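# Move wooden block from bench onto cart floor

## Task

Lift the wooden block from the bench and lay it flat on the floor of the cart, at the end with the handle, next to the profiles; the drop flap must stay open, anything already in place must remain so, and at the finish both grippers hold nothing, the arms are away from the cart, the robot is upright and untilted, and it touches nothing.

## Robot and tools

Robot: a Rainbow Robotics RB-Y1 on a two-wheeled base with rear casters. It has a folding torso (squat, shift, pitch, yaw), a head with pan and tilt, and two seven-joint arms, each ending in a parallel gripper. The base is 0.58 m wide, reaches 0.10 m in front of the wheel axle and 0.57 m behind it, and sweeps a circle of radius 0.58 m when it turns in place. The wrist camera cases stick out sideways and can strike things.

Frames: all positions are in metres. The base frame sits on the floor midway between the drive wheels, with x forward, y to the left and z up. The printed chest, left_hand and right_hand poses use this frame. A hand point lies between the finger pads; the fingers point along the hand's -z axis and close along its x axis. The odometry frame is where the base frame was at the start. base_odometry heading is in rad, positive to the left, and it counts wheel turns only, so slip shows up as travel.

Tool move: a single action. An action is one of these: base and/or joints (optionally with min_time_s or contact_limits); target alone or with min_time_s; or contact_limits alone. Calling move with no action only reports state and images.
- base: one velocity command for the whole base, {x_m_s, turn_rad_s, for_s}. x_m_s is forward speed, 0.005 to 0.4 m/s in either direction, or 0. turn_rad_s is the leftward turn rate, 0.02 to 1.509 rad/s in either direction, or 0. for_s is 0.1 to 5 s. Omitted speeds are 0. This is a relative motion from where the base stands: distance is roughly speed times for_s. Acceleration is 0.4 m/s² (0.5 rad/s² for turns), so the base coasts up to 1 s (3.1 s for a turn) after the command ends. If |x|+0.27|turn| exceeds 0.4, both are scaled down. The base cannot move sideways and does not stop when it meets furniture.
- joints: one flat object keyed by joint name that holds absolute angles in rad (grippers as opening width in m). Ranges: torso_squat_rad 0..1.2; torso_shift_rad -0.3..0.6; torso_pitch_rad -0.2..1.4 (positive leans forward); torso_yaw_rad -1.5..1.5 (positive is left; raise both arms out 0.2 rad or more first); shoulder_pitch ±2.356 (negative swings forward and up); left_shoulder_roll 0..3.141 and right_shoulder_roll -3.141..0 (both lift the arm outward); shoulder_yaw ±2.094; elbow -2.617..0.01 (negative bends); forearm_roll ±3.141; wrist_pitch -1.57..1.919; hand_roll ±2.705; gripper_m 0..0.1; head_pan_rad ±0.523; head_tilt_rad -0.35..1.57 (positive looks down). The torso also has combined limits: squat+shift<=1.52, squat-shift+pitch<=1.57, shift+0.5pitch-0.4squat<=0.7, shift+0.3pitch-0.5squat<=0.39.
- target: an absolute pose for one hand, {side "left"/"right", x, y, z in m in the base frame (-3..3), quat_wxyz given as four numbers in the same form the hand lines print}. It is converted once into joint angles, so the hand follows an arc; long moves are better split into steps. Within 10 mm and 2 degrees the status is "reached", otherwise "short" or "refused" with a reason.
- min_time_s: 0.1..8 s, the minimum duration of the arm, head and torso motions.
- contact_limits: per gripper, a current in mA from 200 to 672.5 that limits grip force. It stays in effect until changed.
- cameras: head_camera, left_wrist_camera, right_wrist_camera or all; [] requests none. blocking false returns quickly while the motion continues.

wait(seconds 0..10) returns the state after the delay. stop brakes everything. zoom_image(camera, region [x0,y0,x1,y1] in pixels, at most 504x504) magnifies the latest image. finished_scene(scene) ends the scene for good. read_manual only returns licences.

Results: "move" reports done or the worst status. Per-motion words: moving, done, off_target (came to rest away from the target and may keep pushing), short, refused, time_out, contact_stop (torso only), limit_stop_at_<name> (an internal guard, for example against hitting its own body), not_followed (an arm command was withheld because of an arm-collision risk), torque_fault, limit_stop_at_motor_heat. A refusal or an unplanned stop cancels the remaining move, wait and finished_scene calls in that reply. lidar_m gives 12 distances in 30-degree sectors measured at 0.23 m height, starting straight ahead and going counter-clockwise. motor_effort is wheel load in percent; a high value at rest means the robot is pressing on something. Wrist force and torque are raw readings with an offset. Joint torque readings are also given. Motor temperatures are reported too: at 65 °C a MOTOR HOT warning appears, and at 80 °C the arm is braked.

Grasping: close the gripper to at least 0.005 m narrower than the object. A pad presses with about 44 to 55 N, and a status of off_target is normal while holding. Each arm is rated for 3 kg.

Avoid: dropping the block or releasing it while it moves; arms striking or pressing on each other (keep about 0.5 rad of outward shoulder roll when both reach forward); driving into furniture, which can stall the wheels and cut the wheel motors for 2 s; the upper body catching under a table edge; heavy loads held far in front, which can tip the robot; torso presses that slide or tilt the base; joint overload, which freezes the robot for 10 s; overheating from long stretched holds. Before finishing, open the gripper, lift clear of the block, and back both arms and the base away so that nothing is in contact.

Each tool is called after "Request:" in YAML: its name, and indented under it one key for each argument.

## Session

Request:
move:

Scene clock: 0.00 s.
Joint torques (N m): no reading
External joint torques (N m): no reading
Motor temperatures (°C): left_arm=[31 28 32 36 35 33 38] | right_arm=[34 31 32 30 36 36 34]
Wrist force (N): no reading
Wrist torque (N m): no reading
Wrist force, peak (N): no reading
base_odometry: x=+0.000 y=+0.000 heading=+0.000
lidar_m: 0.65 0.68 1.56 4.82 1.63 1.14 1.08 1.13 1.47 3.50 0.97 0.70
base_status: not commanded
joint_positions: torso_squat_rad=+0.350 torso_shift_rad=+0.000 torso_pitch_rad=+0.000 torso_yaw_rad=+0.000 left_shoulder_pitch_rad=+0.049 left_shoulder_roll_rad=+0.015 left_shoulder_yaw_rad=+0.041 left_elbow_rad=-0.149 left_forearm_roll_rad=+0.010 left_wrist_pitch_rad=-0.019 left_hand_roll_rad=+0.045 left_gripper_m=+0.099 right_shoulder_pitch_rad=-0.033 right_shoulder_roll_rad=-0.038 right_shoulder_yaw_rad=+0.024 right_elbow_rad=-0.125 right_forearm_roll_rad=-0.047 right_wrist_pitch_rad=+0.032 right_hand_roll_rad=-0.022 right_gripper_m=+0.099 head_pan_rad=+0.000 head_tilt_rad=+0.400
joint_status: not commanded
wheel_motors_off: 0
motor_effort: left_wheel=+0 right_wheel=+0
chest: x=-0.2280 y=+0.0001 z=+1.2475 quat_wxyz=(+1.000, +0.000, +0.000, +0.000) (m; base frame)
left_hand: x=-0.1861 y=+0.2354 z=+0.5638 quat_wxyz=(+0.997, +0.009, -0.062, +0.055) (m; base frame)
right_hand: x=-0.1506 y=-0.2464 z=+0.5666 quat_wxyz=(+0.998, -0.015, -0.063, -0.016) (m; base frame)
pictures: head_camera, left_wrist_camera, right_wrist_camera

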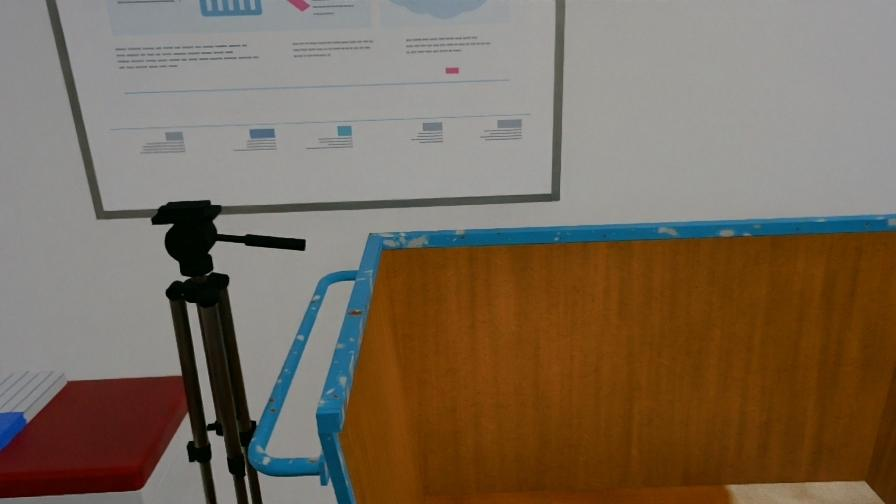

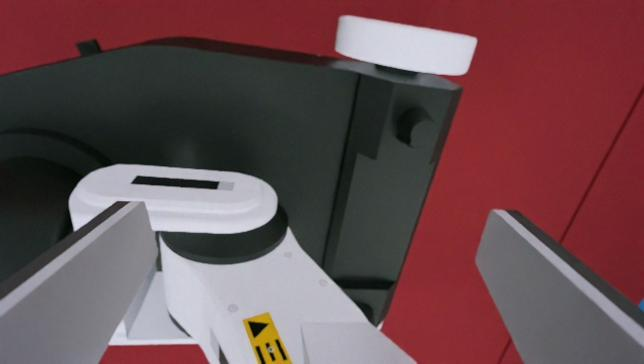

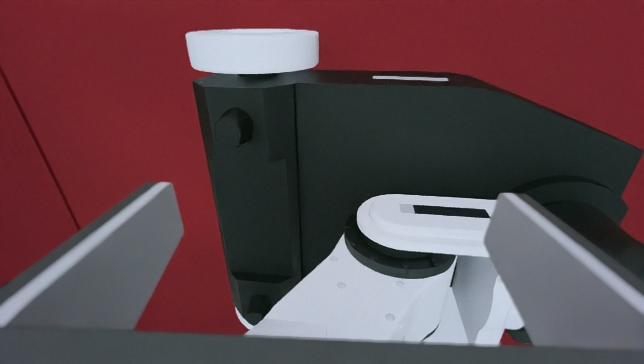

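Request:
move:
  joints: {"head_tilt_rad":0.8,"head_pan_rad":-0.5}
  cameras: ["head_camera"]

Request:
move:
  joints: {"head_tilt_rad":0.8,"head_pan_rad":0.5}
  cameras: ["head_camera"]

Request:
move:
  joints: {"head_tilt_rad":0.9,"head_pan_rad":0.0}
  cameras: ["head_camera"]

Scene clock: 2.50 s.
Joint torques (N m): left_arm=[-1.09 -0.37 0.92 0.14 -0.1 -0.51 -0.09] | right_arm=[-2.17 -0.84 -0.32 -0.02 -0.04 -0.22 -0.04]
External joint torques (N m): left_arm=[-0.46 -1.04 0.88 0.13 -0.1 -0.16 -0.09] | right_arm=[0.09 0.65 -0.27 0.28 -0.08 0.08 -0.05]
Motor temperatures (°C): left_arm=[31 28 32 36 35 33 38] | right_arm=[34 31 32 30 36 36 34]
Wrist force (N): left_arm=[-0.7 1.1 -7.7] | right_arm=[-2.1 1.2 -5.4]
Wrist torque (N m): left_arm=[-0.28 0.05 0.10] | right_arm=[-0.11 -0.10 -0.12]
Wrist force, peak (N): left_arm=[-0.2 1.9 -8.4] | right_arm=[-2.1 1.2 -5.4]
move: done
base_odometry: x=+0.000 y=+0.000 heading=+0.000
lidar_m: 0.65 0.68 1.54 4.82 1.61 1.13 1.08 1.11 1.49 3.51 0.98 0.69
base_status: not commanded
joint_positions: torso_squat_rad=+0.350 torso_shift_rad=+0.000 torso_pitch_rad=+0.000 torso_yaw_rad=+0.000 left_shoulder_pitch_rad=+0.049 left_shoulder_roll_rad=+0.015 left_shoulder_yaw_rad=+0.041 left_elbow_rad=-0.149 left_forearm_roll_rad=+0.010 left_wrist_pitch_rad=-0.019 left_hand_roll_rad=+0.045 left_gripper_m=+0.099 right_shoulder_pitch_rad=-0.033 right_shoulder_roll_rad=-0.038 right_shoulder_yaw_rad=+0.024 right_elbow_rad=-0.125 right_forearm_roll_rad=-0.047 right_wrist_pitch_rad=+0.032 right_hand_roll_rad=-0.022 right_gripper_m=+0.099 head_pan_rad=-0.500 head_tilt_rad=+0.800
joint_status: all done
wheel_motors_off: 0
motor_effort: left_wheel=+0(1) right_wheel=+1(3)
chest: x=-0.2280 y=+0.0001 z=+1.2475 quat_wxyz=(+1.000, +0.000, +0.000, +0.000) (m; base frame)
left_hand: x=-0.1861 y=+0.2354 z=+0.5638 quat_wxyz=(+0.997, +0.009, -0.062, +0.055) (m; base frame)
right_hand: x=-0.1506 y=-0.2464 z=+0.5666 quat_wxyz=(+0.998, -0.015, -0.063, -0.016) (m; base frame)
pictures: head_camera
camera_calibration:
head_camera: T_world_to_cam=[[-0.48307, -0.875026, -0.0311843, -0.0552118], [-0.581085, 0.347031, -0.736146, 0.997484], [0.654969, -0.337489, -0.676104, 1.05881], [0, 0, 0, 1]] pos_world=[-0.140533, -0.0371337, 1.44843]

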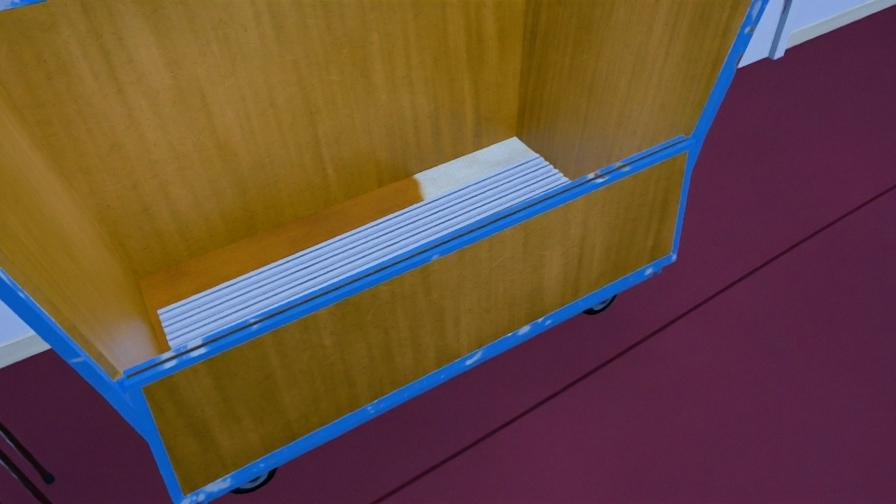

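Scene clock: 3.83 s.
Joint torques (N m): left_arm=[-1.05 -0.41 0.77 0.13 -0.05 -0.57 -0.04] | right_arm=[-2.33 -0.85 -0.82 0.14 0 -0.28 -0.04]
External joint torques (N m): left_arm=[-0.42 -1.08 0.73 0.12 -0.05 -0.21 -0.03] | right_arm=[-0.08 0.64 -0.77 0.45 -0.04 0.01 -0.04]
Motor temperatures (°C): left_arm=[31 28 32 36 35 33 38] | right_arm=[34 31 32 30 36 36 34]
Wrist force (N): left_arm=[-0.7 0.6 -7.4] | right_arm=[-1.8 0.8 -4.9]
Wrist torque (N m): left_arm=[-0.22 0.08 0.07] | right_arm=[-0.08 -0.04 -0.09]
Wrist force, peak (N): left_arm=[0.0 1.7 -8.5] | right_arm=[-1.6 1.5 -5.6]
move: done
base_odometry: x=+0.000 y=+0.000 heading=+0.000
lidar_m: 0.66 0.67 1.56 4.81 1.63 1.14 1.06 1.13 1.47 3.52 0.98 0.69
base_status: not commanded
joint_positions: torso_squat_rad=+0.350 torso_shift_rad=+0.000 torso_pitch_rad=+0.000 torso_yaw_rad=+0.000 left_shoulder_pitch_rad=+0.049 left_shoulder_roll_rad=+0.015 left_shoulder_yaw_rad=+0.041 left_elbow_rad=-0.149 left_forearm_roll_rad=+0.010 left_wrist_pitch_rad=-0.019 left_hand_roll_rad=+0.045 left_gripper_m=+0.099 right_shoulder_pitch_rad=-0.033 right_shoulder_roll_rad=-0.038 right_shoulder_yaw_rad=+0.024 right_elbow_rad=-0.125 right_forearm_roll_rad=-0.047 right_wrist_pitch_rad=+0.032 right_hand_roll_rad=-0.022 right_gripper_m=+0.099 head_pan_rad=+0.500 head_tilt_rad=+0.800
joint_status: all done
wheel_motors_off: 0
motor_effort: left_wheel=+1(1) right_wheel=-1(2)
chest: x=-0.2280 y=+0.0001 z=+1.2475 quat_wxyz=(+1.000, +0.000, +0.000, +0.000) (m; base frame)
left_hand: x=-0.1861 y=+0.2354 z=+0.5638 quat_wxyz=(+0.997, +0.009, -0.062, +0.055) (m; base frame)
right_hand: x=-0.1506 y=-0.2464 z=+0.5666 quat_wxyz=(+0.998, -0.015, -0.063, -0.016) (m; base frame)
pictures: head_camera
camera_calibration:
head_camera: T_world_to_cam=[[0.475263, -0.879291, -0.0311817, 0.142201], [-0.606059, -0.301476, -0.736074, 0.992324], [0.637823, 0.368727, -0.676183, 1.05529], [0, 0, 0, 1]] pos_world=[-0.139265, 0.0350842, 1.44843]

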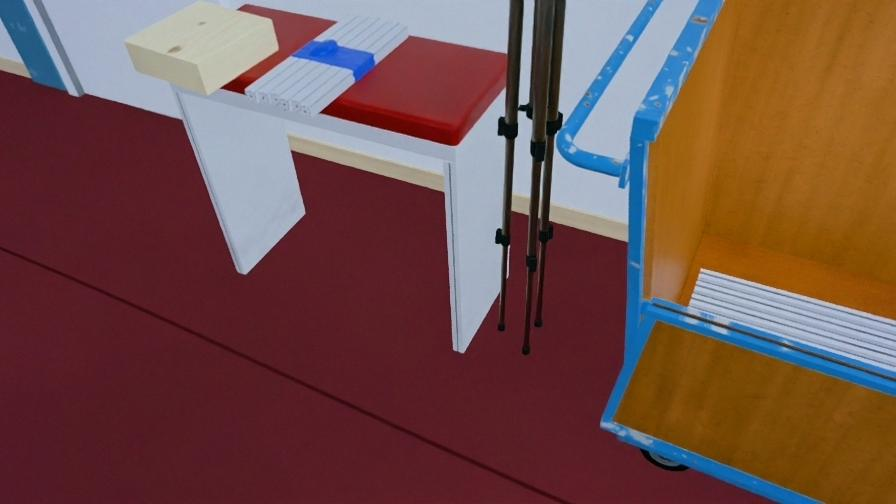

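Scene clock: 4.83 s.
Joint torques (N m): left_arm=[-0.86 -0.31 0.96 0.1 -0.06 -0.67 -0.04] | right_arm=[-2.26 -0.95 -0.59 -0.03 -0.15 -0.2 0.01]
External joint torques (N m): left_arm=[-0.23 -0.97 0.91 0.09 -0.07 -0.31 -0.03] | right_arm=[-0.01 0.54 -0.54 0.28 -0.19 0.09 0.01]
Motor temperatures (°C): left_arm=[31 28 32 36 35 33 38] | right_arm=[34 31 32 30 36 36 34]
Wrist force (N): left_arm=[-0.2 1.4 -7.6] | right_arm=[-1.7 0.8 -5.2]
Wrist torque (N m): left_arm=[-0.33 0.11 0.10] | right_arm=[-0.07 -0.06 -0.09]
Wrist force, peak (N): left_arm=[0.3 1.8 -8.5] | right_arm=[-2.0 1.0 -5.6]
move: done
base_odometry: x=+0.000 y=+0.000 heading=+0.000
lidar_m: 0.65 0.68 1.56 4.83 1.63 1.14 1.08 1.12 1.48 3.52 0.99 0.69
base_status: not commanded
joint_positions: torso_squat_rad=+0.350 torso_shift_rad=+0.000 torso_pitch_rad=+0.000 torso_yaw_rad=+0.000 left_shoulder_pitch_rad=+0.049 left_shoulder_roll_rad=+0.015 left_shoulder_yaw_rad=+0.041 left_elbow_rad=-0.149 left_forearm_roll_rad=+0.010 left_wrist_pitch_rad=-0.019 left_hand_roll_rad=+0.045 left_gripper_m=+0.099 right_shoulder_pitch_rad=-0.033 right_shoulder_roll_rad=-0.038 right_shoulder_yaw_rad=+0.024 right_elbow_rad=-0.125 right_forearm_roll_rad=-0.047 right_wrist_pitch_rad=+0.032 right_hand_roll_rad=-0.022 right_gripper_m=+0.099 head_pan_rad=+0.000 head_tilt_rad=+0.900
joint_status: all done
wheel_motors_off: 0
motor_effort: left_wheel=+0(1) right_wheel=+1(2)
chest: x=-0.2280 y=+0.0001 z=+1.2475 quat_wxyz=(+1.000, +0.000, +0.000, +0.000) (m; base frame)
left_hand: x=-0.1861 y=+0.2354 z=+0.5638 quat_wxyz=(+0.997, +0.009, -0.062, +0.055) (m; base frame)
right_hand: x=-0.1506 y=-0.2464 z=+0.5666 quat_wxyz=(+0.998, -0.015, -0.063, -0.016) (m; base frame)
pictures: head_camera
camera_calibration:
head_camera: T_world_to_cam=[[-0.00752615, -0.999504, -0.030569, 0.0418762], [-0.746471, 0.0259566, -0.664912, 0.860343], [0.665376, 0.0178147, -0.746296, 1.16251], [0, 0, 0, 1]] pos_world=[-0.130968, -0.0011858, 1.44091]

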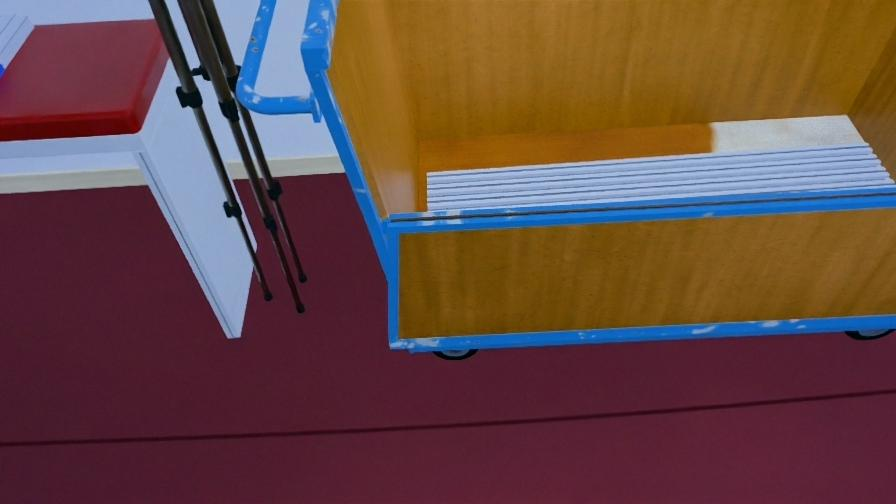

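Request:
move:
  joints: {"head_tilt_rad":0.65,"head_pan_rad":0.52}
  cameras: ["head_camera"]

Request:
zoom_image:
  camera: "head_camera"
  region: [100, 50, 500, 290]

Scene clock: 10.50 s.
Joint torques (N m): left_arm=[-0.74 -0.36 0.78 -0.03 -0.03 -0.6 -0.06] | right_arm=[-1.93 -0.86 -0.78 -0.03 -0.08 -0.22 0.01]
External joint torques (N m): left_arm=[-0.11 -1.03 0.74 -0.04 -0.03 -0.25 -0.06] | right_arm=[0.33 0.64 -0.73 0.28 -0.12 0.07 0.01]
Motor temperatures (°C): left_arm=[31 28 32 36 35 33 38] | right_arm=[34 31 32 30 36 36 34]
Wrist force (N): left_arm=[0.1 0.9 -7.2] | right_arm=[-1.4 1.6 -4.2]
Wrist torque (N m): left_arm=[-0.28 0.17 0.05] | right_arm=[-0.15 -0.02 -0.08]
Wrist force, peak (N): left_arm=[0.0 1.5 -8.4] | right_arm=[-1.8 1.2 -5.5]
move: done
base_odometry: x=+0.000 y=+0.000 heading=+0.000
lidar_m: 0.64 0.68 1.56 4.83 1.63 1.15 1.08 1.12 1.47 3.51 0.98 0.69
base_status: not commanded
joint_positions: torso_squat_rad=+0.350 torso_shift_rad=+0.000 torso_pitch_rad=+0.000 torso_yaw_rad=+0.000 left_shoulder_pitch_rad=+0.049 left_shoulder_roll_rad=+0.015 left_shoulder_yaw_rad=+0.041 left_elbow_rad=-0.149 left_forearm_roll_rad=+0.010 left_wrist_pitch_rad=-0.019 left_hand_roll_rad=+0.045 left_gripper_m=+0.099 right_shoulder_pitch_rad=-0.033 right_shoulder_roll_rad=-0.038 right_shoulder_yaw_rad=+0.024 right_elbow_rad=-0.125 right_forearm_roll_rad=-0.047 right_wrist_pitch_rad=+0.032 right_hand_roll_rad=-0.022 right_gripper_m=+0.099 head_pan_rad=+0.520 head_tilt_rad=+0.650
joint_status: all done
wheel_motors_off: 0
motor_effort: left_wheel=+0(1) right_wheel=-1(1)
chest: x=-0.2280 y=+0.0001 z=+1.2475 quat_wxyz=(+1.000, +0.000, +0.000, +0.000) (m; base frame)
left_hand: x=-0.1861 y=+0.2354 z=+0.5638 quat_wxyz=(+0.997, +0.009, -0.062, +0.055) (m; base frame)
right_hand: x=-0.1506 y=-0.2464 z=+0.5666 quat_wxyz=(+0.998, -0.015, -0.063, -0.016) (m; base frame)
pictures: head_camera
camera_calibration:
head_camera: T_world_to_cam=[[0.496853, -0.867263, -0.0314963, 0.147102], [-0.497882, -0.255133, -0.828867, 1.14893], [0.71081, 0.427506, -0.558558, 0.90005], [0, 0, 0, 1]] pos_world=[-0.140823, 0.0359286, 1.45967]

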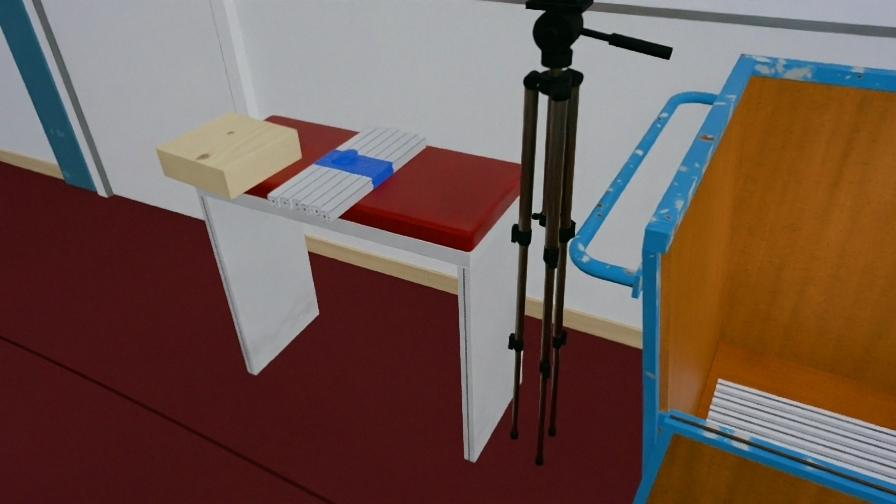

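Scaled by 1.260 from the camera's 896x504 image, which has a finer 1280x720 frame.

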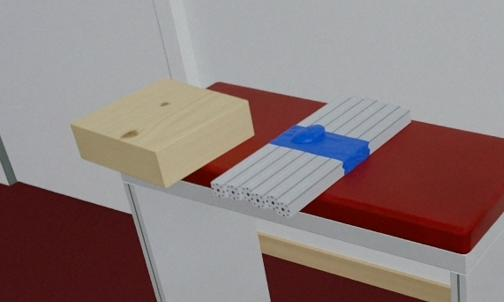

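Request:
move:
  joints: {"head_tilt_rad":0.6,"head_pan_rad":0.0,"torso_pitch_rad":0.5,"torso_squat_rad":0.1}
  cameras: ["head_camera"]

Request:
move:
  joints: {"head_tilt_rad":0.35,"head_pan_rad":0.4}
  cameras: ["head_camera"]

Scene clock: 27.07 s.
Joint torques (N m): left_arm=[10.78 -0.2 0.88 5.55 -0.03 0.4 0.03] | right_arm=[11.12 -0.57 -0.84 5.52 -0.27 0.64 -0.12]
External joint torques (N m): left_arm=[-1.87 -1 0.72 0.36 -0.03 -0.23 0.01] | right_arm=[0.17 0.61 -0.61 0.91 -0.19 -0.01 -0.1]
Motor temperatures (°C): left_arm=[31 28 32 36 35 33 38] | right_arm=[34 31 32 30 36 36 34]
Wrist force (N): left_arm=[3.2 0.2 -7.0] | right_arm=[1.4 1.2 -4.3]
Wrist torque (N m): left_arm=[-0.18 0.31 0.07] | right_arm=[-0.11 0.10 -0.05]
Wrist force, peak (N): left_arm=[-0.1 0.8 -8.6] | right_arm=[-2.3 1.5 -5.3]
move: done
base_odometry: x=+0.000 y=+0.000 heading=+0.000
lidar_m: 0.65 0.66 1.56 4.83 1.64 1.13 1.08 1.13 1.47 3.51 0.98 0.69
base_status: not commanded
joint_positions: torso_squat_rad=+0.100 torso_shift_rad=+0.000 torso_pitch_rad=+0.500 torso_yaw_rad=+0.000 left_shoulder_pitch_rad=+0.049 left_shoulder_roll_rad=+0.015 left_shoulder_yaw_rad=+0.041 left_elbow_rad=-0.149 left_forearm_roll_rad=+0.010 left_wrist_pitch_rad=-0.019 left_hand_roll_rad=+0.045 left_gripper_m=+0.099 right_shoulder_pitch_rad=-0.033 right_shoulder_roll_rad=-0.038 right_shoulder_yaw_rad=+0.024 right_elbow_rad=-0.125 right_forearm_roll_rad=-0.047 right_wrist_pitch_rad=+0.032 right_hand_roll_rad=-0.022 right_gripper_m=+0.099 head_pan_rad=+0.000 head_tilt_rad=+0.600
joint_status: all done
wheel_motors_off: 0
motor_effort: left_wheel=+0(2) right_wheel=+0(3)
chest: x=-0.0796 y=+0.0001 z=+1.2485 quat_wxyz=(+0.969, +0.000, +0.247, +0.000) (m; base frame)
left_hand: x=-0.3707 y=+0.2354 z=+0.6285 quat_wxyz=(+0.981, +0.022, +0.187, +0.051) (m; base frame)
right_hand: x=-0.3381 y=-0.2464 z=+0.6139 quat_wxyz=(+0.982, -0.019, +0.186, -0.012) (m; base frame)
pictures: head_camera
camera_calibration:
head_camera: T_world_to_cam=[[-0.0134838, -0.999504, -0.0284645, 0.0398891], [-0.863713, 0.0259856, -0.503314, 0.793855], [0.503804, 0.0177985, -0.863635, 1.148], [0, 0, 0, 1]] pos_world=[0.107832, -0.00119226, 1.39215]

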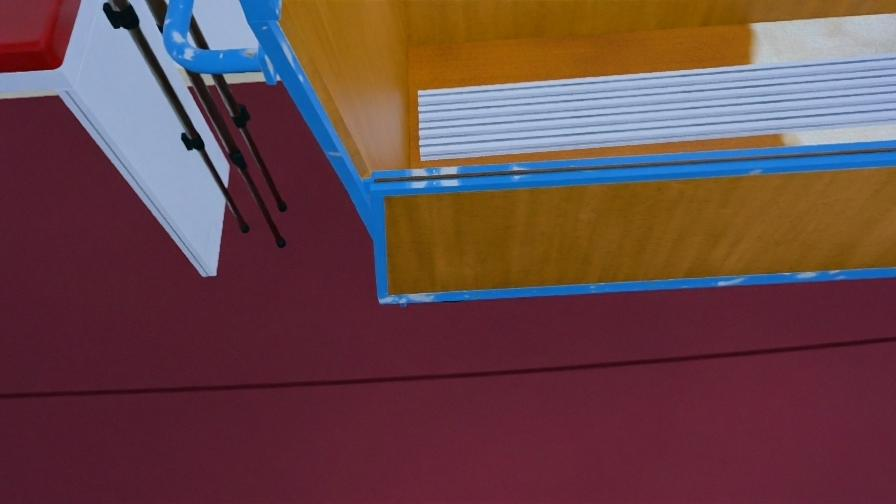

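Scene clock: 28.00 s.
Joint torques (N m): left_arm=[11.02 -0.3 0.76 5.29 -0.03 0.48 0.04] | right_arm=[11.15 -0.3 -0.85 5.55 -0.17 0.73 -0.06]
External joint torques (N m): left_arm=[-1.64 -1.1 0.6 0.1 -0.03 -0.15 0.02] | right_arm=[0.21 0.88 -0.63 0.95 -0.08 0.09 -0.04]
Motor temperatures (°C): left_arm=[31 28 32 36 35 33 38] | right_arm=[34 31 32 30 36 36 34]
Wrist force (N): left_arm=[3.1 0.9 -6.7] | right_arm=[1.6 0.3 -4.0]
Wrist torque (N m): left_arm=[-0.21 0.34 0.07] | right_arm=[0.03 0.14 -0.06]
Wrist force, peak (N): left_arm=[3.7 0.9 -8.0] | right_arm=[1.5 1.4 -5.0]
move: done
base_odometry: x=+0.000 y=+0.000 heading=+0.000
lidar_m: 0.65 0.68 1.56 4.83 1.62 1.14 1.08 1.12 1.48 3.50 0.97 0.69
base_status: not commanded
joint_positions: torso_squat_rad=+0.100 torso_shift_rad=+0.000 torso_pitch_rad=+0.500 torso_yaw_rad=+0.000 left_shoulder_pitch_rad=+0.049 left_shoulder_roll_rad=+0.015 left_shoulder_yaw_rad=+0.041 left_elbow_rad=-0.149 left_forearm_roll_rad=+0.010 left_wrist_pitch_rad=-0.019 left_hand_roll_rad=+0.045 left_gripper_m=+0.099 right_shoulder_pitch_rad=-0.033 right_shoulder_roll_rad=-0.038 right_shoulder_yaw_rad=+0.024 right_elbow_rad=-0.125 right_forearm_roll_rad=-0.047 right_wrist_pitch_rad=+0.032 right_hand_roll_rad=-0.022 right_gripper_m=+0.099 head_pan_rad=+0.400 head_tilt_rad=+0.350
joint_status: all done
wheel_motors_off: 0
motor_effort: left_wheel=+0(1) right_wheel=-1(3)
chest: x=-0.0796 y=+0.0001 z=+1.2485 quat_wxyz=(+0.969, +0.000, +0.247, +0.000) (m; base frame)
left_hand: x=-0.3707 y=+0.2354 z=+0.6285 quat_wxyz=(+0.981, +0.022, +0.187, +0.051) (m; base frame)
right_hand: x=-0.3381 y=-0.2464 z=+0.6139 quat_wxyz=(+0.982, -0.019, +0.186, -0.012) (m; base frame)
pictures: head_camera
camera_calibration:
head_camera: T_world_to_cam=[[0.334851, -0.916912, -0.217133, 0.29417], [-0.701236, -0.0885669, -0.707407, 1.07658], [0.629399, 0.389138, -0.672628, 0.873481], [0, 0, 0, 1]] pos_world=[0.106667, 0.0251738, 1.41298]

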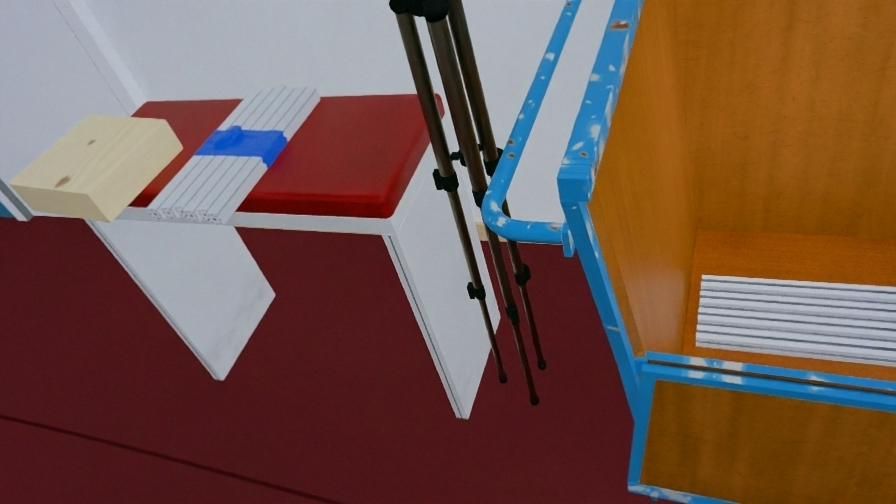

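Request:
move:
  base: {"x_m_s":0.2,"for_s":1.25}
  joints: {"head_tilt_rad":0.6,"head_pan_rad":0.0,"torso_pitch_rad":0.6}
  cameras: ["head_camera"]

Request:
move:
  joints: {"head_tilt_rad":0.9,"head_pan_rad":0.0,"torso_pitch_rad":0.75}
  cameras: ["head_camera"]

Scene clock: 36.93 s.
Joint torques (N m): left_arm=[13.39 -0.11 0.79 6.3 -0.07 0.64 0.02] | right_arm=[13.74 -0.46 -0.88 6.47 -0.28 0.94 -0.06]
External joint torques (N m): left_arm=[-1.65 -0.91 0.62 0.19 -0.07 -0.18 0] | right_arm=[0.37 0.62 -0.63 0.98 -0.18 0.12 -0.04]
Motor temperatures (°C): left_arm=[31 28 32 36 35 33 38] | right_arm=[34 31 32 30 36 36 34]
Wrist force (N): left_arm=[4.3 1.1 -7.0] | right_arm=[1.7 1.0 -4.0]
Wrist torque (N m): left_arm=[-0.30 0.43 0.06] | right_arm=[-0.06 0.14 -0.06]
Wrist force, peak (N): left_arm=[4.4 0.4 -7.8] | right_arm=[2.4 0.9 -4.8]
move: done
base_odometry: x=+0.253 y=+0.000 heading=+0.000
lidar_m: 0.39 0.41 0.85 4.00 2.01 1.40 1.32 1.38 1.82 4.34 0.61 0.43
base_status: done (sent for 1.27 of 1.27 s)
joint_positions: torso_squat_rad=+0.100 torso_shift_rad=+0.000 torso_pitch_rad=+0.600 torso_yaw_rad=+0.000 left_shoulder_pitch_rad=+0.049 left_shoulder_roll_rad=+0.015 left_shoulder_yaw_rad=+0.041 left_elbow_rad=-0.149 left_forearm_roll_rad=+0.010 left_wrist_pitch_rad=-0.019 left_hand_roll_rad=+0.045 left_gripper_m=+0.099 right_shoulder_pitch_rad=-0.033 right_shoulder_roll_rad=-0.038 right_shoulder_yaw_rad=+0.024 right_elbow_rad=-0.125 right_forearm_roll_rad=-0.047 right_wrist_pitch_rad=+0.032 right_hand_roll_rad=-0.022 right_gripper_m=+0.099 head_pan_rad=+0.000 head_tilt_rad=+0.600
joint_status: all done
wheel_motors_off: 0
motor_effort: left_wheel=+0(54) right_wheel=-1(26)
chest: x=-0.0533 y=+0.0001 z=+1.2324 quat_wxyz=(+0.955, +0.000, +0.296, +0.000) (m; base frame)
left_hand: x=-0.4047 y=+0.2354 z=+0.6445 quat_wxyz=(+0.970, +0.024, +0.236, +0.050) (m; base frame)
right_hand: x=-0.3738 y=-0.2464 z=+0.6267 quat_wxyz=(+0.972, -0.020, +0.235, -0.011) (m; base frame)
pictures: head_camera
camera_calibration:
head_camera: T_world_to_cam=[[-0.0162814, -0.999504, -0.0269679, 0.037789], [-0.909644, 0.0260034, -0.414573, 0.696672], [0.415069, 0.0177814, -0.909616, 1.17269], [0, 0, 0, 1]] pos_world=[0.147591, -0.00119767, 1.35654]

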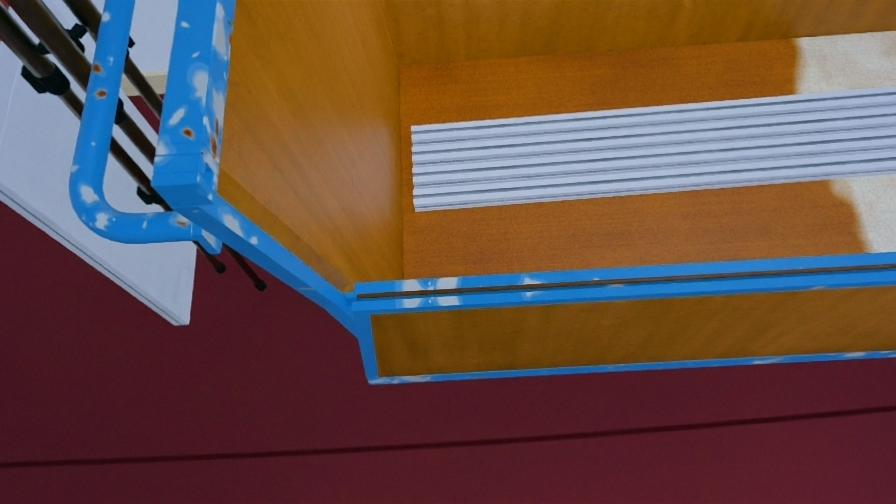

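Scene clock: 38.20 s.
Joint torques (N m): left_arm=[16.63 0.16 0.68 7.7 -0.06 0.88 -0.03] | right_arm=[17.54 -0.65 -0.93 7.71 -0.21 1.13 -0.07]
External joint torques (N m): left_arm=[-1.69 -0.64 0.47 0.33 -0.06 -0.2 -0.06] | right_arm=[0.81 0.25 -0.64 1.01 -0.07 0.06 -0.04]
Motor temperatures (°C): left_arm=[31 28 32 36 35 33 38] | right_arm=[34 31 32 30 36 36 34]
Wrist force (N): left_arm=[5.0 0.1 -7.0] | right_arm=[2.5 0.9 -3.8]
Wrist torque (N m): left_arm=[-0.18 0.43 0.04] | right_arm=[-0.08 0.19 -0.06]
Wrist force, peak (N): left_arm=[4.5 0.6 -7.4] | right_arm=[2.7 1.1 -4.6]
move: done
base_odometry: x=+0.253 y=+0.000 heading=+0.000
lidar_m: 0.39 0.41 0.83 3.99 2.02 1.40 1.33 1.37 1.82 4.34 0.60 0.42
base_status: not commanded
joint_positions: torso_squat_rad=+0.100 torso_shift_rad=+0.000 torso_pitch_rad=+0.750 torso_yaw_rad=+0.000 left_shoulder_pitch_rad=+0.049 left_shoulder_roll_rad=+0.015 left_shoulder_yaw_rad=+0.041 left_elbow_rad=-0.149 left_forearm_roll_rad=+0.010 left_wrist_pitch_rad=-0.019 left_hand_roll_rad=+0.045 left_gripper_m=+0.099 right_shoulder_pitch_rad=-0.033 right_shoulder_roll_rad=-0.038 right_shoulder_yaw_rad=+0.024 right_elbow_rad=-0.125 right_forearm_roll_rad=-0.047 right_wrist_pitch_rad=+0.032 right_hand_roll_rad=-0.022 right_gripper_m=+0.099 head_pan_rad=+0.000 head_tilt_rad=+0.900
joint_status: all done
wheel_motors_off: 0
motor_effort: left_wheel=-1(1) right_wheel=+0(4)
chest: x=-0.0170 y=+0.0001 z=+1.2034 quat_wxyz=(+0.931, +0.000, +0.366, +0.000) (m; base frame)
left_hand: x=-0.4525 y=+0.2354 z=+0.6747 quat_wxyz=(+0.950, +0.028, +0.308, +0.048) (m; base frame)
right_hand: x=-0.4245 y=-0.2464 z=+0.6524 quat_wxyz=(+0.951, -0.020, +0.307, -0.010) (m; base frame)
pictures: head_camera
camera_calibration:
head_camera: T_world_to_cam=[[-0.0264393, -0.999503, -0.0171925, 0.0256916], [-0.999412, 0.0260533, 0.0222977, 0.157203], [-0.0218387, 0.0177719, -0.999604, 1.28236], [0, 0, 0, 1]] pos_world=[0.185795, -0.00120675, 1.27878]

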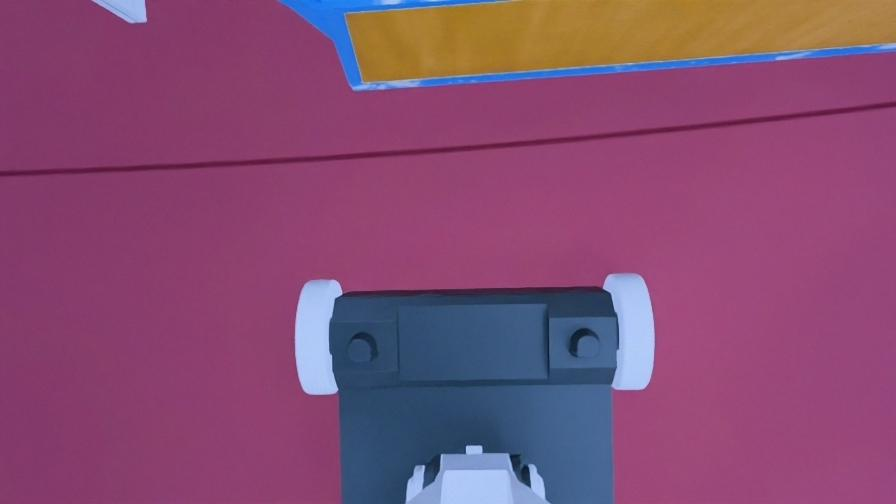

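Request:
move:
  base: {"x_m_s":-0.25,"for_s":1.2}
  joints: {"head_tilt_rad":0.5,"head_pan_rad":0.0,"torso_pitch_rad":0.0,"torso_squat_rad":0.35}
  cameras: []

Request:
move:
  base: {"turn_rad_s":0.8,"for_s":2.02}
  cameras: ["head_camera"]

Scene clock: 72.17 s.
Joint torques (N m): left_arm=[-0.75 -0.44 0.96 0.05 -0.11 -0.46 -0.01] | right_arm=[-1.87 -1.07 -0.31 0.28 -0.1 -0.14 0.02]
External joint torques (N m): left_arm=[-0.12 -1.1 0.92 0.03 -0.11 -0.1 -0.01] | right_arm=[0.39 0.43 -0.26 0.59 -0.14 0.15 0.01]
Motor temperatures (°C): left_arm=[31 28 32 36 35 33 38] | right_arm=[35 30 32 31 36 36 34]
Wrist force (N): left_arm=[-0.1 1.7 -7.5] | right_arm=[-1.3 1.1 -4.9]
Wrist torque (N m): left_arm=[-0.37 0.14 0.07] | right_arm=[-0.09 0.03 -0.05]
Wrist force, peak (N): left_arm=[5.1 0.4 -7.2] | right_arm=[3.2 1.3 -4.5]
move: done
base_odometry: x=-0.047 y=+0.000 heading=+0.000
lidar_m: 0.70 1.07 1.57 4.97 1.54 1.09 1.04 1.07 1.40 3.38 1.05 0.75
base_status: done (sent for 1.2 of 1.2 s)
joint_positions: torso_squat_rad=+0.350 torso_shift_rad=+0.000 torso_pitch_rad=+0.000 torso_yaw_rad=+0.000 left_shoulder_pitch_rad=+0.049 left_shoulder_roll_rad=+0.015 left_shoulder_yaw_rad=+0.041 left_elbow_rad=-0.149 left_forearm_roll_rad=+0.010 left_wrist_pitch_rad=-0.019 left_hand_roll_rad=+0.045 left_gripper_m=+0.099 right_shoulder_pitch_rad=-0.033 right_shoulder_roll_rad=-0.038 right_shoulder_yaw_rad=+0.024 right_elbow_rad=-0.125 right_forearm_roll_rad=-0.047 right_wrist_pitch_rad=+0.032 right_hand_roll_rad=-0.022 right_gripper_m=+0.099 head_pan_rad=+0.000 head_tilt_rad=+0.500
joint_status: all done
wheel_motors_off: 0
motor_effort: left_wheel=-1(32) right_wheel=+0(26)
chest: x=-0.2280 y=+0.0001 z=+1.2475 quat_wxyz=(+1.000, +0.000, +0.000, +0.000) (m; base frame)
left_hand: x=-0.1862 y=+0.2354 z=+0.5638 quat_wxyz=(+0.997, +0.009, -0.062, +0.055) (m; base frame)
right_hand: x=-0.1505 y=-0.2464 z=+0.5666 quat_wxyz=(+0.998, -0.015, -0.063, -0.016) (m; base frame)
pictures: none
No camera images: "cameras" was empty.

Scene clock: 76.13 s.
Joint torques (N m): left_arm=[-0.59 -0.56 0.54 0.06 -0.05 -0.61 0.09] | right_arm=[-1.87 -0.95 -0.69 0.21 -0.11 -0.18 0.11]
External joint torques (N m): left_arm=[0.04 -1.23 0.49 0.04 -0.06 -0.26 0.09] | right_arm=[0.39 0.54 -0.64 0.52 -0.14 0.11 0.1]
Motor temperatures (°C): left_arm=[31 28 32 36 35 33 38] | right_arm=[35 30 32 31 36 36 34]
Wrist force (N): left_arm=[0.3 1.2 -7.9] | right_arm=[-1.6 1.0 -4.6]
Wrist torque (N m): left_arm=[-0.29 0.19 0.08] | right_arm=[-0.08 -0.02 -0.08]
Wrist force, peak (N): left_arm=[0.2 2.0 -8.4] | right_arm=[-2.0 1.1 -5.6]
move: done
base_odometry: x=-0.047 y=+0.000 heading=+1.626
lidar_m: 3.89 1.45 1.06 1.02 1.07 1.46 4.17 1.01 0.74 0.72 1.07 1.59
base_status: done (sent for 2.03 of 2.03 s)
joint_positions: torso_squat_rad=+0.350 torso_shift_rad=+0.000 torso_pitch_rad=+0.000 torso_yaw_rad=+0.000 left_shoulder_pitch_rad=+0.049 left_shoulder_roll_rad=+0.015 left_shoulder_yaw_rad=+0.041 left_elbow_rad=-0.149 left_forearm_roll_rad=+0.010 left_wrist_pitch_rad=-0.019 left_hand_roll_rad=+0.045 left_gripper_m=+0.099 right_shoulder_pitch_rad=-0.033 right_shoulder_roll_rad=-0.038 right_shoulder_yaw_rad=+0.024 right_elbow_rad=-0.125 right_forearm_roll_rad=-0.047 right_wrist_pitch_rad=+0.032 right_hand_roll_rad=-0.022 right_gripper_m=+0.099 head_pan_rad=+0.000 head_tilt_rad=+0.500
joint_status: not commanded
wheel_motors_off: 0
motor_effort: left_wheel=+6(42) right_wheel=+20(55)
chest: x=-0.2280 y=+0.0001 z=+1.2475 quat_wxyz=(+1.000, +0.000, +0.000, +0.000) (m; base frame)
left_hand: x=-0.1861 y=+0.2354 z=+0.5639 quat_wxyz=(+0.997, +0.009, -0.062, +0.055) (m; base frame)
right_hand: x=-0.1505 y=-0.2464 z=+0.5666 quat_wxyz=(+0.998, -0.015, -0.063, -0.016) (m; base frame)
pictures: head_camera
camera_calibration:
head_camera: T_world_to_cam=[[0.00499714, -0.999502, -0.0311418, 0.0452398], [-0.428656, 0.0259949, -0.903094, 1.27059], [0.903454, 0.017862, -0.428312, 0.751264], [0, 0, 0, 1]] pos_world=[-0.134313, -0.00123065, 1.47065]

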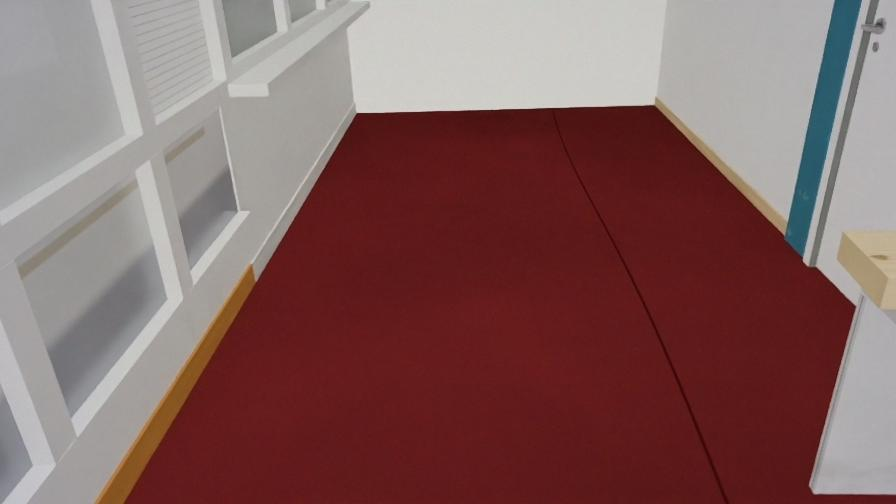

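Request:
move:
  base: {"x_m_s":0.4,"for_s":3.67}
  joints: {"torso_squat_rad":0.8,"right_shoulder_roll_rad":-0.15,"right_elbow_rad":-1.5}
  cameras: []

Request:
move:
  base: {"turn_rad_s":-0.8,"for_s":1.976}
  joints: {"head_tilt_rad":0.7,"head_pan_rad":-0.2}
  cameras: ["head_camera"]

Scene clock: 84.23 s.
Joint torques (N m): left_arm=[-0.7 -0.36 0.88 0.06 -0.08 -0.63 -0.03] | right_arm=[-11.92 -3.63 -2.33 -10.81 0.14 -1.9 -0.07]
External joint torques (N m): left_arm=[-0.07 -1.02 0.84 0.04 -0.09 -0.28 -0.02] | right_arm=[-0.52 -0.46 -0.6 -0.89 -0.09 -0.01 -0.12]
Motor temperatures (°C): left_arm=[31 28 32 36 35 33 38] | right_arm=[35 30 32 31 36 36 34]
Wrist force (N): left_arm=[0.0 1.3 -7.5] | right_arm=[-7.0 1.4 0.4]
Wrist torque (N m): left_arm=[-0.31 0.15 0.09] | right_arm=[-0.24 -0.34 -0.09]
Wrist force, peak (N): left_arm=[-0.1 1.3 -8.3] | right_arm=[-7.8 1.6 0.8]
move: done
base_odometry: x=-0.129 y=+1.464 heading=+1.627
lidar_m: 3.82 1.43 1.04 1.00 1.05 1.46 2.70 1.47 1.29 0.95 1.60 2.23
base_status: done (sent for 3.67 of 3.67 s)
joint_positions: torso_squat_rad=+0.800 torso_shift_rad=+0.000 torso_pitch_rad=+0.000 torso_yaw_rad=+0.000 left_shoulder_pitch_rad=+0.049 left_shoulder_roll_rad=+0.015 left_shoulder_yaw_rad=+0.041 left_elbow_rad=-0.149 left_forearm_roll_rad=+0.010 left_wrist_pitch_rad=-0.019 left_hand_roll_rad=+0.045 left_gripper_m=+0.099 right_shoulder_pitch_rad=-0.033 right_shoulder_roll_rad=-0.150 right_shoulder_yaw_rad=+0.024 right_elbow_rad=-1.500 right_forearm_roll_rad=-0.047 right_wrist_pitch_rad=+0.032 right_hand_roll_rad=-0.022 right_gripper_m=+0.099 head_pan_rad=+0.000 head_tilt_rad=+0.500
joint_status: all done
wheel_motors_off: 0
motor_effort: left_wheel=+15(46) right_wheel=-14(50)
chest: x=-0.2279 y=+0.0001 z=+1.0776 quat_wxyz=(+1.000, +0.000, +0.000, +0.000) (m; base frame)
left_hand: x=-0.1861 y=+0.2354 z=+0.3940 quat_wxyz=(+0.997, +0.009, -0.062, +0.055) (m; base frame)
right_hand: x=+0.2963 y=-0.2535 z=+0.8271 quat_wxyz=(+0.732, -0.020, -0.680, +0.037) (m; base frame)
pictures: none
No camera images: "cameras" was empty.

Scene clock: 88.13 s.
Joint torques (N m): left_arm=[-0.97 -0.54 0.89 0.12 -0.05 -0.59 -0.06] | right_arm=[-11.43 -3.68 -2.12 -10.87 0.17 -1.95 0.01]
External joint torques (N m): left_arm=[-0.35 -1.2 0.85 0.1 -0.06 -0.24 -0.05] | right_arm=[-0.03 -0.5 -0.39 -0.95 -0.07 -0.07 -0.04]
Motor temperatures (°C): left_arm=[31 28 32 36 35 33 38] | right_arm=[35 30 32 31 36 36 34]
Wrist force (N): left_arm=[0.2 1.4 -8.1] | right_arm=[-7.3 1.4 0.7]
Wrist torque (N m): left_arm=[-0.35 0.21 0.05] | right_arm=[-0.20 -0.42 -0.12]
Wrist force, peak (N): left_arm=[0.4 1.2 -8.8] | right_arm=[-7.9 1.6 0.9]
move: done
base_odometry: x=-0.129 y=+1.464 heading=+0.055
lidar_m: 0.94 1.60 2.21 3.99 1.45 1.05 1.01 1.07 1.46 3.96 1.46 1.27
base_status: done (sent for 1.97 of 1.97 s)
joint_positions: torso_squat_rad=+0.800 torso_shift_rad=+0.000 torso_pitch_rad=+0.000 torso_yaw_rad=+0.000 left_shoulder_pitch_rad=+0.049 left_shoulder_roll_rad=+0.015 left_shoulder_yaw_rad=+0.041 left_elbow_rad=-0.149 left_forearm_roll_rad=+0.010 left_wrist_pitch_rad=-0.019 left_hand_roll_rad=+0.045 left_gripper_m=+0.099 right_shoulder_pitch_rad=-0.033 right_shoulder_roll_rad=-0.150 right_shoulder_yaw_rad=+0.024 right_elbow_rad=-1.500 right_forearm_roll_rad=-0.047 right_wrist_pitch_rad=+0.032 right_hand_roll_rad=-0.022 right_gripper_m=+0.099 head_pan_rad=-0.200 head_tilt_rad=+0.700
joint_status: all done
wheel_motors_off: 0
motor_effort: left_wheel=+22(41) right_wheel=+2(48)
chest: x=-0.2280 y=+0.0001 z=+1.0776 quat_wxyz=(+1.000, +0.000, +0.000, +0.000) (m; base frame)
left_hand: x=-0.1861 y=+0.2354 z=+0.3940 quat_wxyz=(+0.997, +0.009, -0.062, +0.055) (m; base frame)
right_hand: x=+0.2963 y=-0.2535 z=+0.8271 quat_wxyz=(+0.732, -0.020, -0.680, +0.037) (m; base frame)
pictures: head_camera
camera_calibration:
head_camera: T_world_to_cam=[[-0.199832, -0.979323, -0.0315168, -0.00178488], [-0.582418, 0.144586, -0.799927, 0.953714], [0.787944, -0.141495, -0.599269, 0.873121], [0, 0, 0, 1]] pos_world=[-0.132866, -0.0160999, 1.28608]

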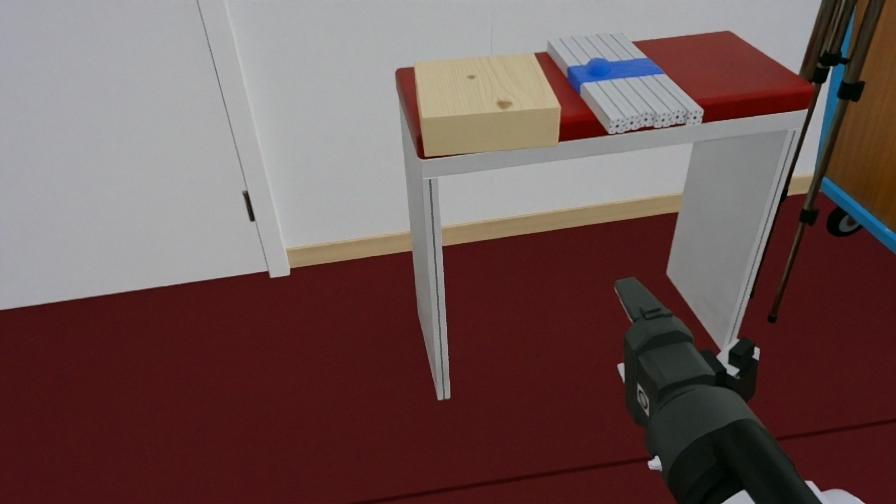

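Request:
zoom_image:
  camera: "head_camera"
  region: [380, 30, 620, 180]

Scaled by 2.100 from the camera's 896x504 image, which has a finer 1280x720 frame.

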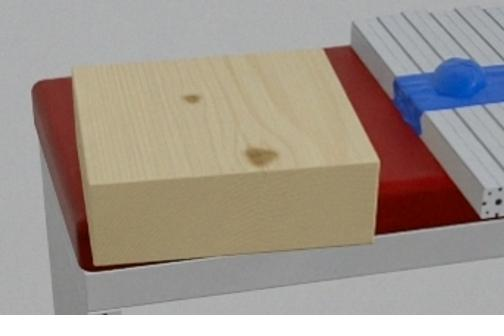

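Request:
move:
  target: {"side":"right","x":0.2,"y":-0.28,"z":0.76,"quat_wxyz":[0.7071,0,-0.7071,0]}
  cameras: []

Request:
move:
  base: {"x_m_s":0.3,"for_s":1.9}
  joints: {"head_tilt_rad":0.8,"head_pan_rad":-0.4}

Scene clock: 99.60 s.
Joint torques (N m): left_arm=[-0.76 -0.24 0.82 -0.06 -0.01 -0.51 -0.04] | right_arm=[-7.91 -3.43 -1.44 -10.28 -0.03 -1.76 -0.01]
External joint torques (N m): left_arm=[-0.13 -0.9 0.77 -0.07 -0.02 -0.16 -0.03] | right_arm=[-1.64 -0.05 0.53 -1.42 -0.19 0.13 -0.06]
Motor temperatures (°C): left_arm=[31 28 32 36 35 33 38] | right_arm=[35 31 32 31 36 36 34]
Wrist force (N): left_arm=[-0.5 1.2 -7.1] | right_arm=[-7.0 0.9 1.0]
Wrist torque (N m): left_arm=[-0.29 0.08 0.08] | right_arm=[-0.22 -0.38 -0.10]
Wrist force, peak (N): left_arm=[0.5 1.4 -8.5] | right_arm=[-8.4 0.7 2.0]
move: done
base_odometry: x=-0.129 y=+1.464 heading=+0.055
lidar_m: 0.95 1.60 2.22 4.00 1.43 1.03 1.00 1.06 1.46 4.00 1.46 1.28
base_status: not commanded
joint_positions: torso_squat_rad=+0.800 torso_shift_rad=+0.000 torso_pitch_rad=+0.000 torso_yaw_rad=+0.000 left_shoulder_pitch_rad=+0.049 left_shoulder_roll_rad=+0.015 left_shoulder_yaw_rad=+0.041 left_elbow_rad=-0.149 left_forearm_roll_rad=+0.010 left_wrist_pitch_rad=-0.019 left_hand_roll_rad=+0.045 left_gripper_m=+0.099 right_shoulder_pitch_rad=+0.216 right_shoulder_roll_rad=-0.176 right_shoulder_yaw_rad=+0.070 right_elbow_rad=-1.395 right_forearm_roll_rad=-0.083 right_wrist_pitch_rad=-0.388 right_hand_roll_rad=-0.088 right_gripper_m=+0.099 head_pan_rad=-0.200 head_tilt_rad=+0.700
joint_status: all done
wheel_motors_off: 0
motor_effort: left_wheel=+21(22) right_wheel=+5(6)
chest: x=-0.2280 y=+0.0001 z=+1.0776 quat_wxyz=(+1.000, +0.000, +0.000, +0.000) (m; base frame)
left_hand: x=-0.1861 y=+0.2354 z=+0.3940 quat_wxyz=(+0.997, +0.009, -0.062, +0.055) (m; base frame)
right_hand: x=+0.1998 y=-0.2802 z=+0.7598 quat_wxyz=(+0.708, +0.000, -0.707, +0.000) (m; base frame)
right_hand_status: reached (checked arc, planned for 0.6 s): 0 mm and 0.1 deg off.
pictures: none
No camera images: "cameras" was empty.

Scene clock: 102.57 s.
Joint torques (N m): left_arm=[-0.1 -0.37 0.97 0.04 -0.02 -0.6 -0.04] | right_arm=[-7.04 -3.84 -1.51 -9.91 -0.02 -1.93 -0.14]
External joint torques (N m): left_arm=[0.53 -1.04 0.93 0.02 -0.03 -0.24 -0.03] | right_arm=[-0.77 -0.46 0.45 -1.05 -0.17 -0.04 -0.19]
Motor temperatures (°C): left_arm=[31 28 32 36 35 33 38] | right_arm=[35 30 32 31 36 36 34]
Wrist force (N): left_arm=[0.2 1.0 -7.7] | right_arm=[-7.6 0.7 0.7]
Wrist torque (N m): left_arm=[-0.25 0.17 0.09] | right_arm=[-0.20 -0.43 -0.10]
Wrist force, peak (N): left_arm=[0.6 1.2 -8.5] | right_arm=[-7.9 0.7 1.3]
move: done
base_odometry: x=+0.440 y=+1.495 heading=+0.054
lidar_m: 0.53 0.97 1.37 3.82 2.26 1.65 1.58 1.66 2.26 1.40 0.95 0.39
base_status: done (sent for 1.9 of 1.9 s)
joint_positions: torso_squat_rad=+0.800 torso_shift_rad=+0.000 torso_pitch_rad=+0.000 torso_yaw_rad=+0.000 left_shoulder_pitch_rad=+0.049 left_shoulder_roll_rad=+0.015 left_shoulder_yaw_rad=+0.041 left_elbow_rad=-0.149 left_forearm_roll_rad=+0.010 left_wrist_pitch_rad=-0.019 left_hand_roll_rad=+0.045 left_gripper_m=+0.099 right_shoulder_pitch_rad=+0.215 right_shoulder_roll_rad=-0.176 right_shoulder_yaw_rad=+0.070 right_elbow_rad=-1.395 right_forearm_roll_rad=-0.083 right_wrist_pitch_rad=-0.388 right_hand_roll_rad=-0.088 right_gripper_m=+0.099 head_pan_rad=-0.400 head_tilt_rad=+0.800
joint_status: all done
wheel_motors_off: 0
motor_effort: left_wheel=-10(49) right_wheel=+10(45)
chest: x=-0.2279 y=+0.0001 z=+1.0776 quat_wxyz=(+1.000, +0.000, +0.000, +0.000) (m; base frame)
left_hand: x=-0.1860 y=+0.2354 z=+0.3940 quat_wxyz=(+0.997, +0.009, -0.062, +0.055) (m; base frame)
right_hand: x=+0.1999 y=-0.2801 z=+0.7599 quat_wxyz=(+0.708, +0.000, -0.707, +0.000) (m; base frame)
pictures: head_camera, left_wrist_camera, right_wrist_camera
camera_calibration:
head_camera: T_world_to_cam=[[-0.393329, -0.918868, -0.031199, -0.042028], [-0.612905, 0.287351, -0.736055, 0.865845], [0.685302, -0.270389, -0.676203, 0.950257], [0, 0, 0, 1]] pos_world=[-0.137063, -0.0304799, 1.27856]
left_wrist_camera: T_world_to_cam=[[0.984064, 0.135463, 0.115187, 0.105234], [0.069892, -0.890321, 0.449938, 0.0743381], [0.163504, -0.434717, -0.8856, 0.554165], [0, 0, 0, 1]] pos_world=[-0.199361, 0.292834, 0.4452]
right_wrist_camera: T_world_to_cam=[[0.0249354, -0.0289959, -0.999268, 0.745022], [-0.506216, 0.861585, -0.0376327, 0.398206], [0.862046, 0.506784, 0.00680581, 0.0366631], [0, 0, 0, 1]] pos_world=[0.151396, -0.340066, 0.759213]

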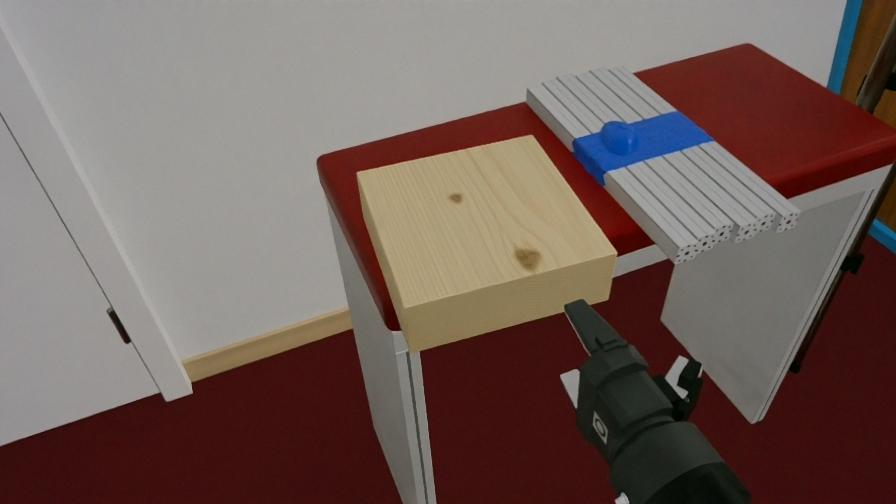

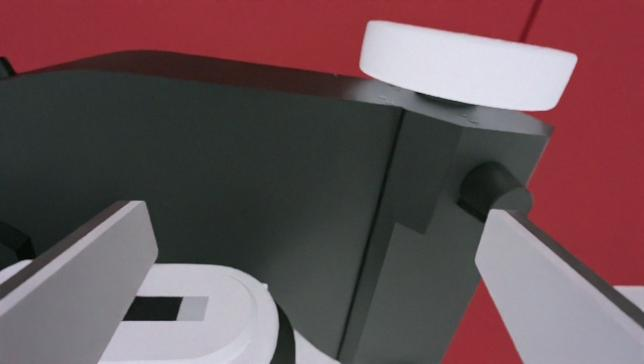

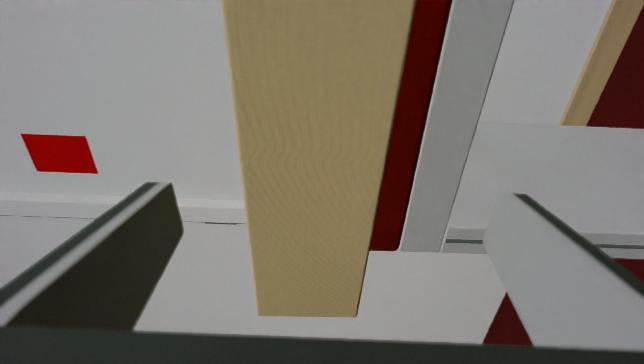

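Request:
move:
  target: {"side":"right","x":0.24,"y":-0.268,"z":0.768,"quat_wxyz":[0.7064,-0.0318,-0.7064,-0.0318]}
  cameras: ["right_wrist_camera","head_camera"]

Scene clock: 107.53 s.
Joint torques (N m): left_arm=[-0.41 -0.04 1.01 0.08 -0.07 -0.71 -0.08] | right_arm=[-8.79 -1.44 -2.72 -9.59 0.07 -1.96 -0.17]
External joint torques (N m): left_arm=[0.22 -0.7 0.97 0.06 -0.07 -0.36 -0.07] | right_arm=[-0.28 0.05 -2.31 -0.34 -0.19 -0.06 -0.22]
Motor temperatures (°C): left_arm=[31 28 32 36 35 33 38] | right_arm=[35 30 32 31 36 36 34]
Wrist force (N): left_arm=[0.2 1.1 -7.9] | right_arm=[-7.4 0.6 1.1]
Wrist torque (N m): left_arm=[-0.28 0.18 0.04] | right_arm=[-0.15 -0.41 -0.11]
Wrist force, peak (N): left_arm=[0.3 1.0 -8.6] | right_arm=[-7.9 0.7 0.9]
move: done
base_odometry: x=+0.440 y=+1.495 heading=+0.054
lidar_m: 0.53 0.97 1.38 3.80 2.25 1.64 1.58 1.66 2.26 1.38 0.95 0.37
base_status: not commanded
joint_positions: torso_squat_rad=+0.800 torso_shift_rad=+0.000 torso_pitch_rad=+0.000 torso_yaw_rad=+0.000 left_shoulder_pitch_rad=+0.049 left_shoulder_roll_rad=+0.015 left_shoulder_yaw_rad=+0.041 left_elbow_rad=-0.149 left_forearm_roll_rad=+0.010 left_wrist_pitch_rad=-0.019 left_hand_roll_rad=+0.045 left_gripper_m=+0.099 right_shoulder_pitch_rad=+0.095 right_shoulder_roll_rad=-0.029 right_shoulder_yaw_rad=-0.030 right_elbow_rad=-1.331 right_forearm_roll_rad=-0.087 right_wrist_pitch_rad=-0.326 right_hand_roll_rad=+0.048 right_gripper_m=+0.099 head_pan_rad=-0.400 head_tilt_rad=+0.800
joint_status: all done
wheel_motors_off: 0
motor_effort: left_wheel=-10(11) right_wheel=+10(14)
chest: x=-0.2280 y=+0.0001 z=+1.0776 quat_wxyz=(+1.000, +0.000, +0.000, +0.000) (m; base frame)
left_hand: x=-0.1861 y=+0.2354 z=+0.3940 quat_wxyz=(+0.997, +0.009, -0.062, +0.055) (m; base frame)
right_hand: x=+0.2395 y=-0.2672 z=+0.7679 quat_wxyz=(+0.707, -0.030, -0.706, -0.031) (m; base frame)
right_hand_status: reached (checked arc, planned for 0.4 s): 1 mm and 0.2 deg off.
pictures: head_camera, right_wrist_camera
camera_calibration:
head_camera: T_world_to_cam=[[-0.393303, -0.91888, -0.0311902, -0.0420262], [-0.612889, 0.287317, -0.736081, 0.865856], [0.685331, -0.270387, -0.676174, 0.950251], [0, 0, 0, 1]] pos_world=[-0.137092, -0.0304566, 1.27856]
right_wrist_camera: T_world_to_cam=[[0.0212674, -0.0297267, -0.999332, 0.75312], [-0.429477, 0.902361, -0.0359821, 0.398694], [0.902827, 0.429956, 0.00642389, -0.0340998], [0, 0, 0, 1]] pos_world=[0.186, -0.322717, 0.767182]

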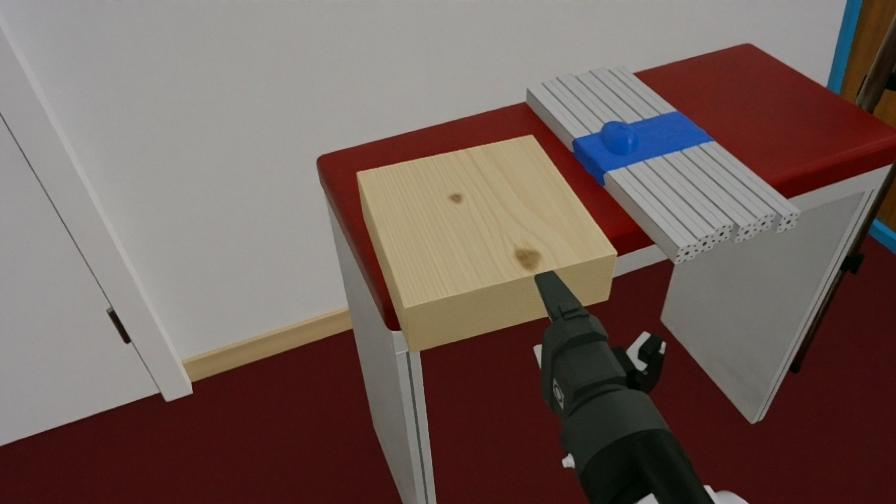

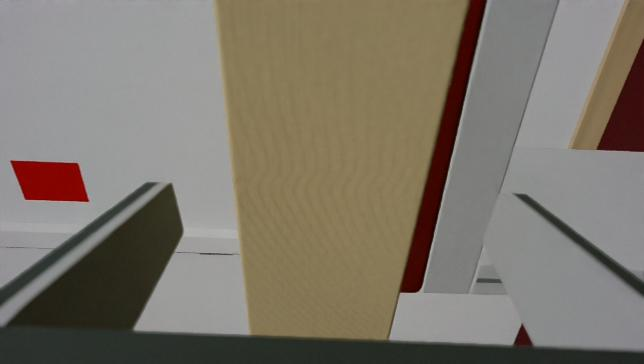

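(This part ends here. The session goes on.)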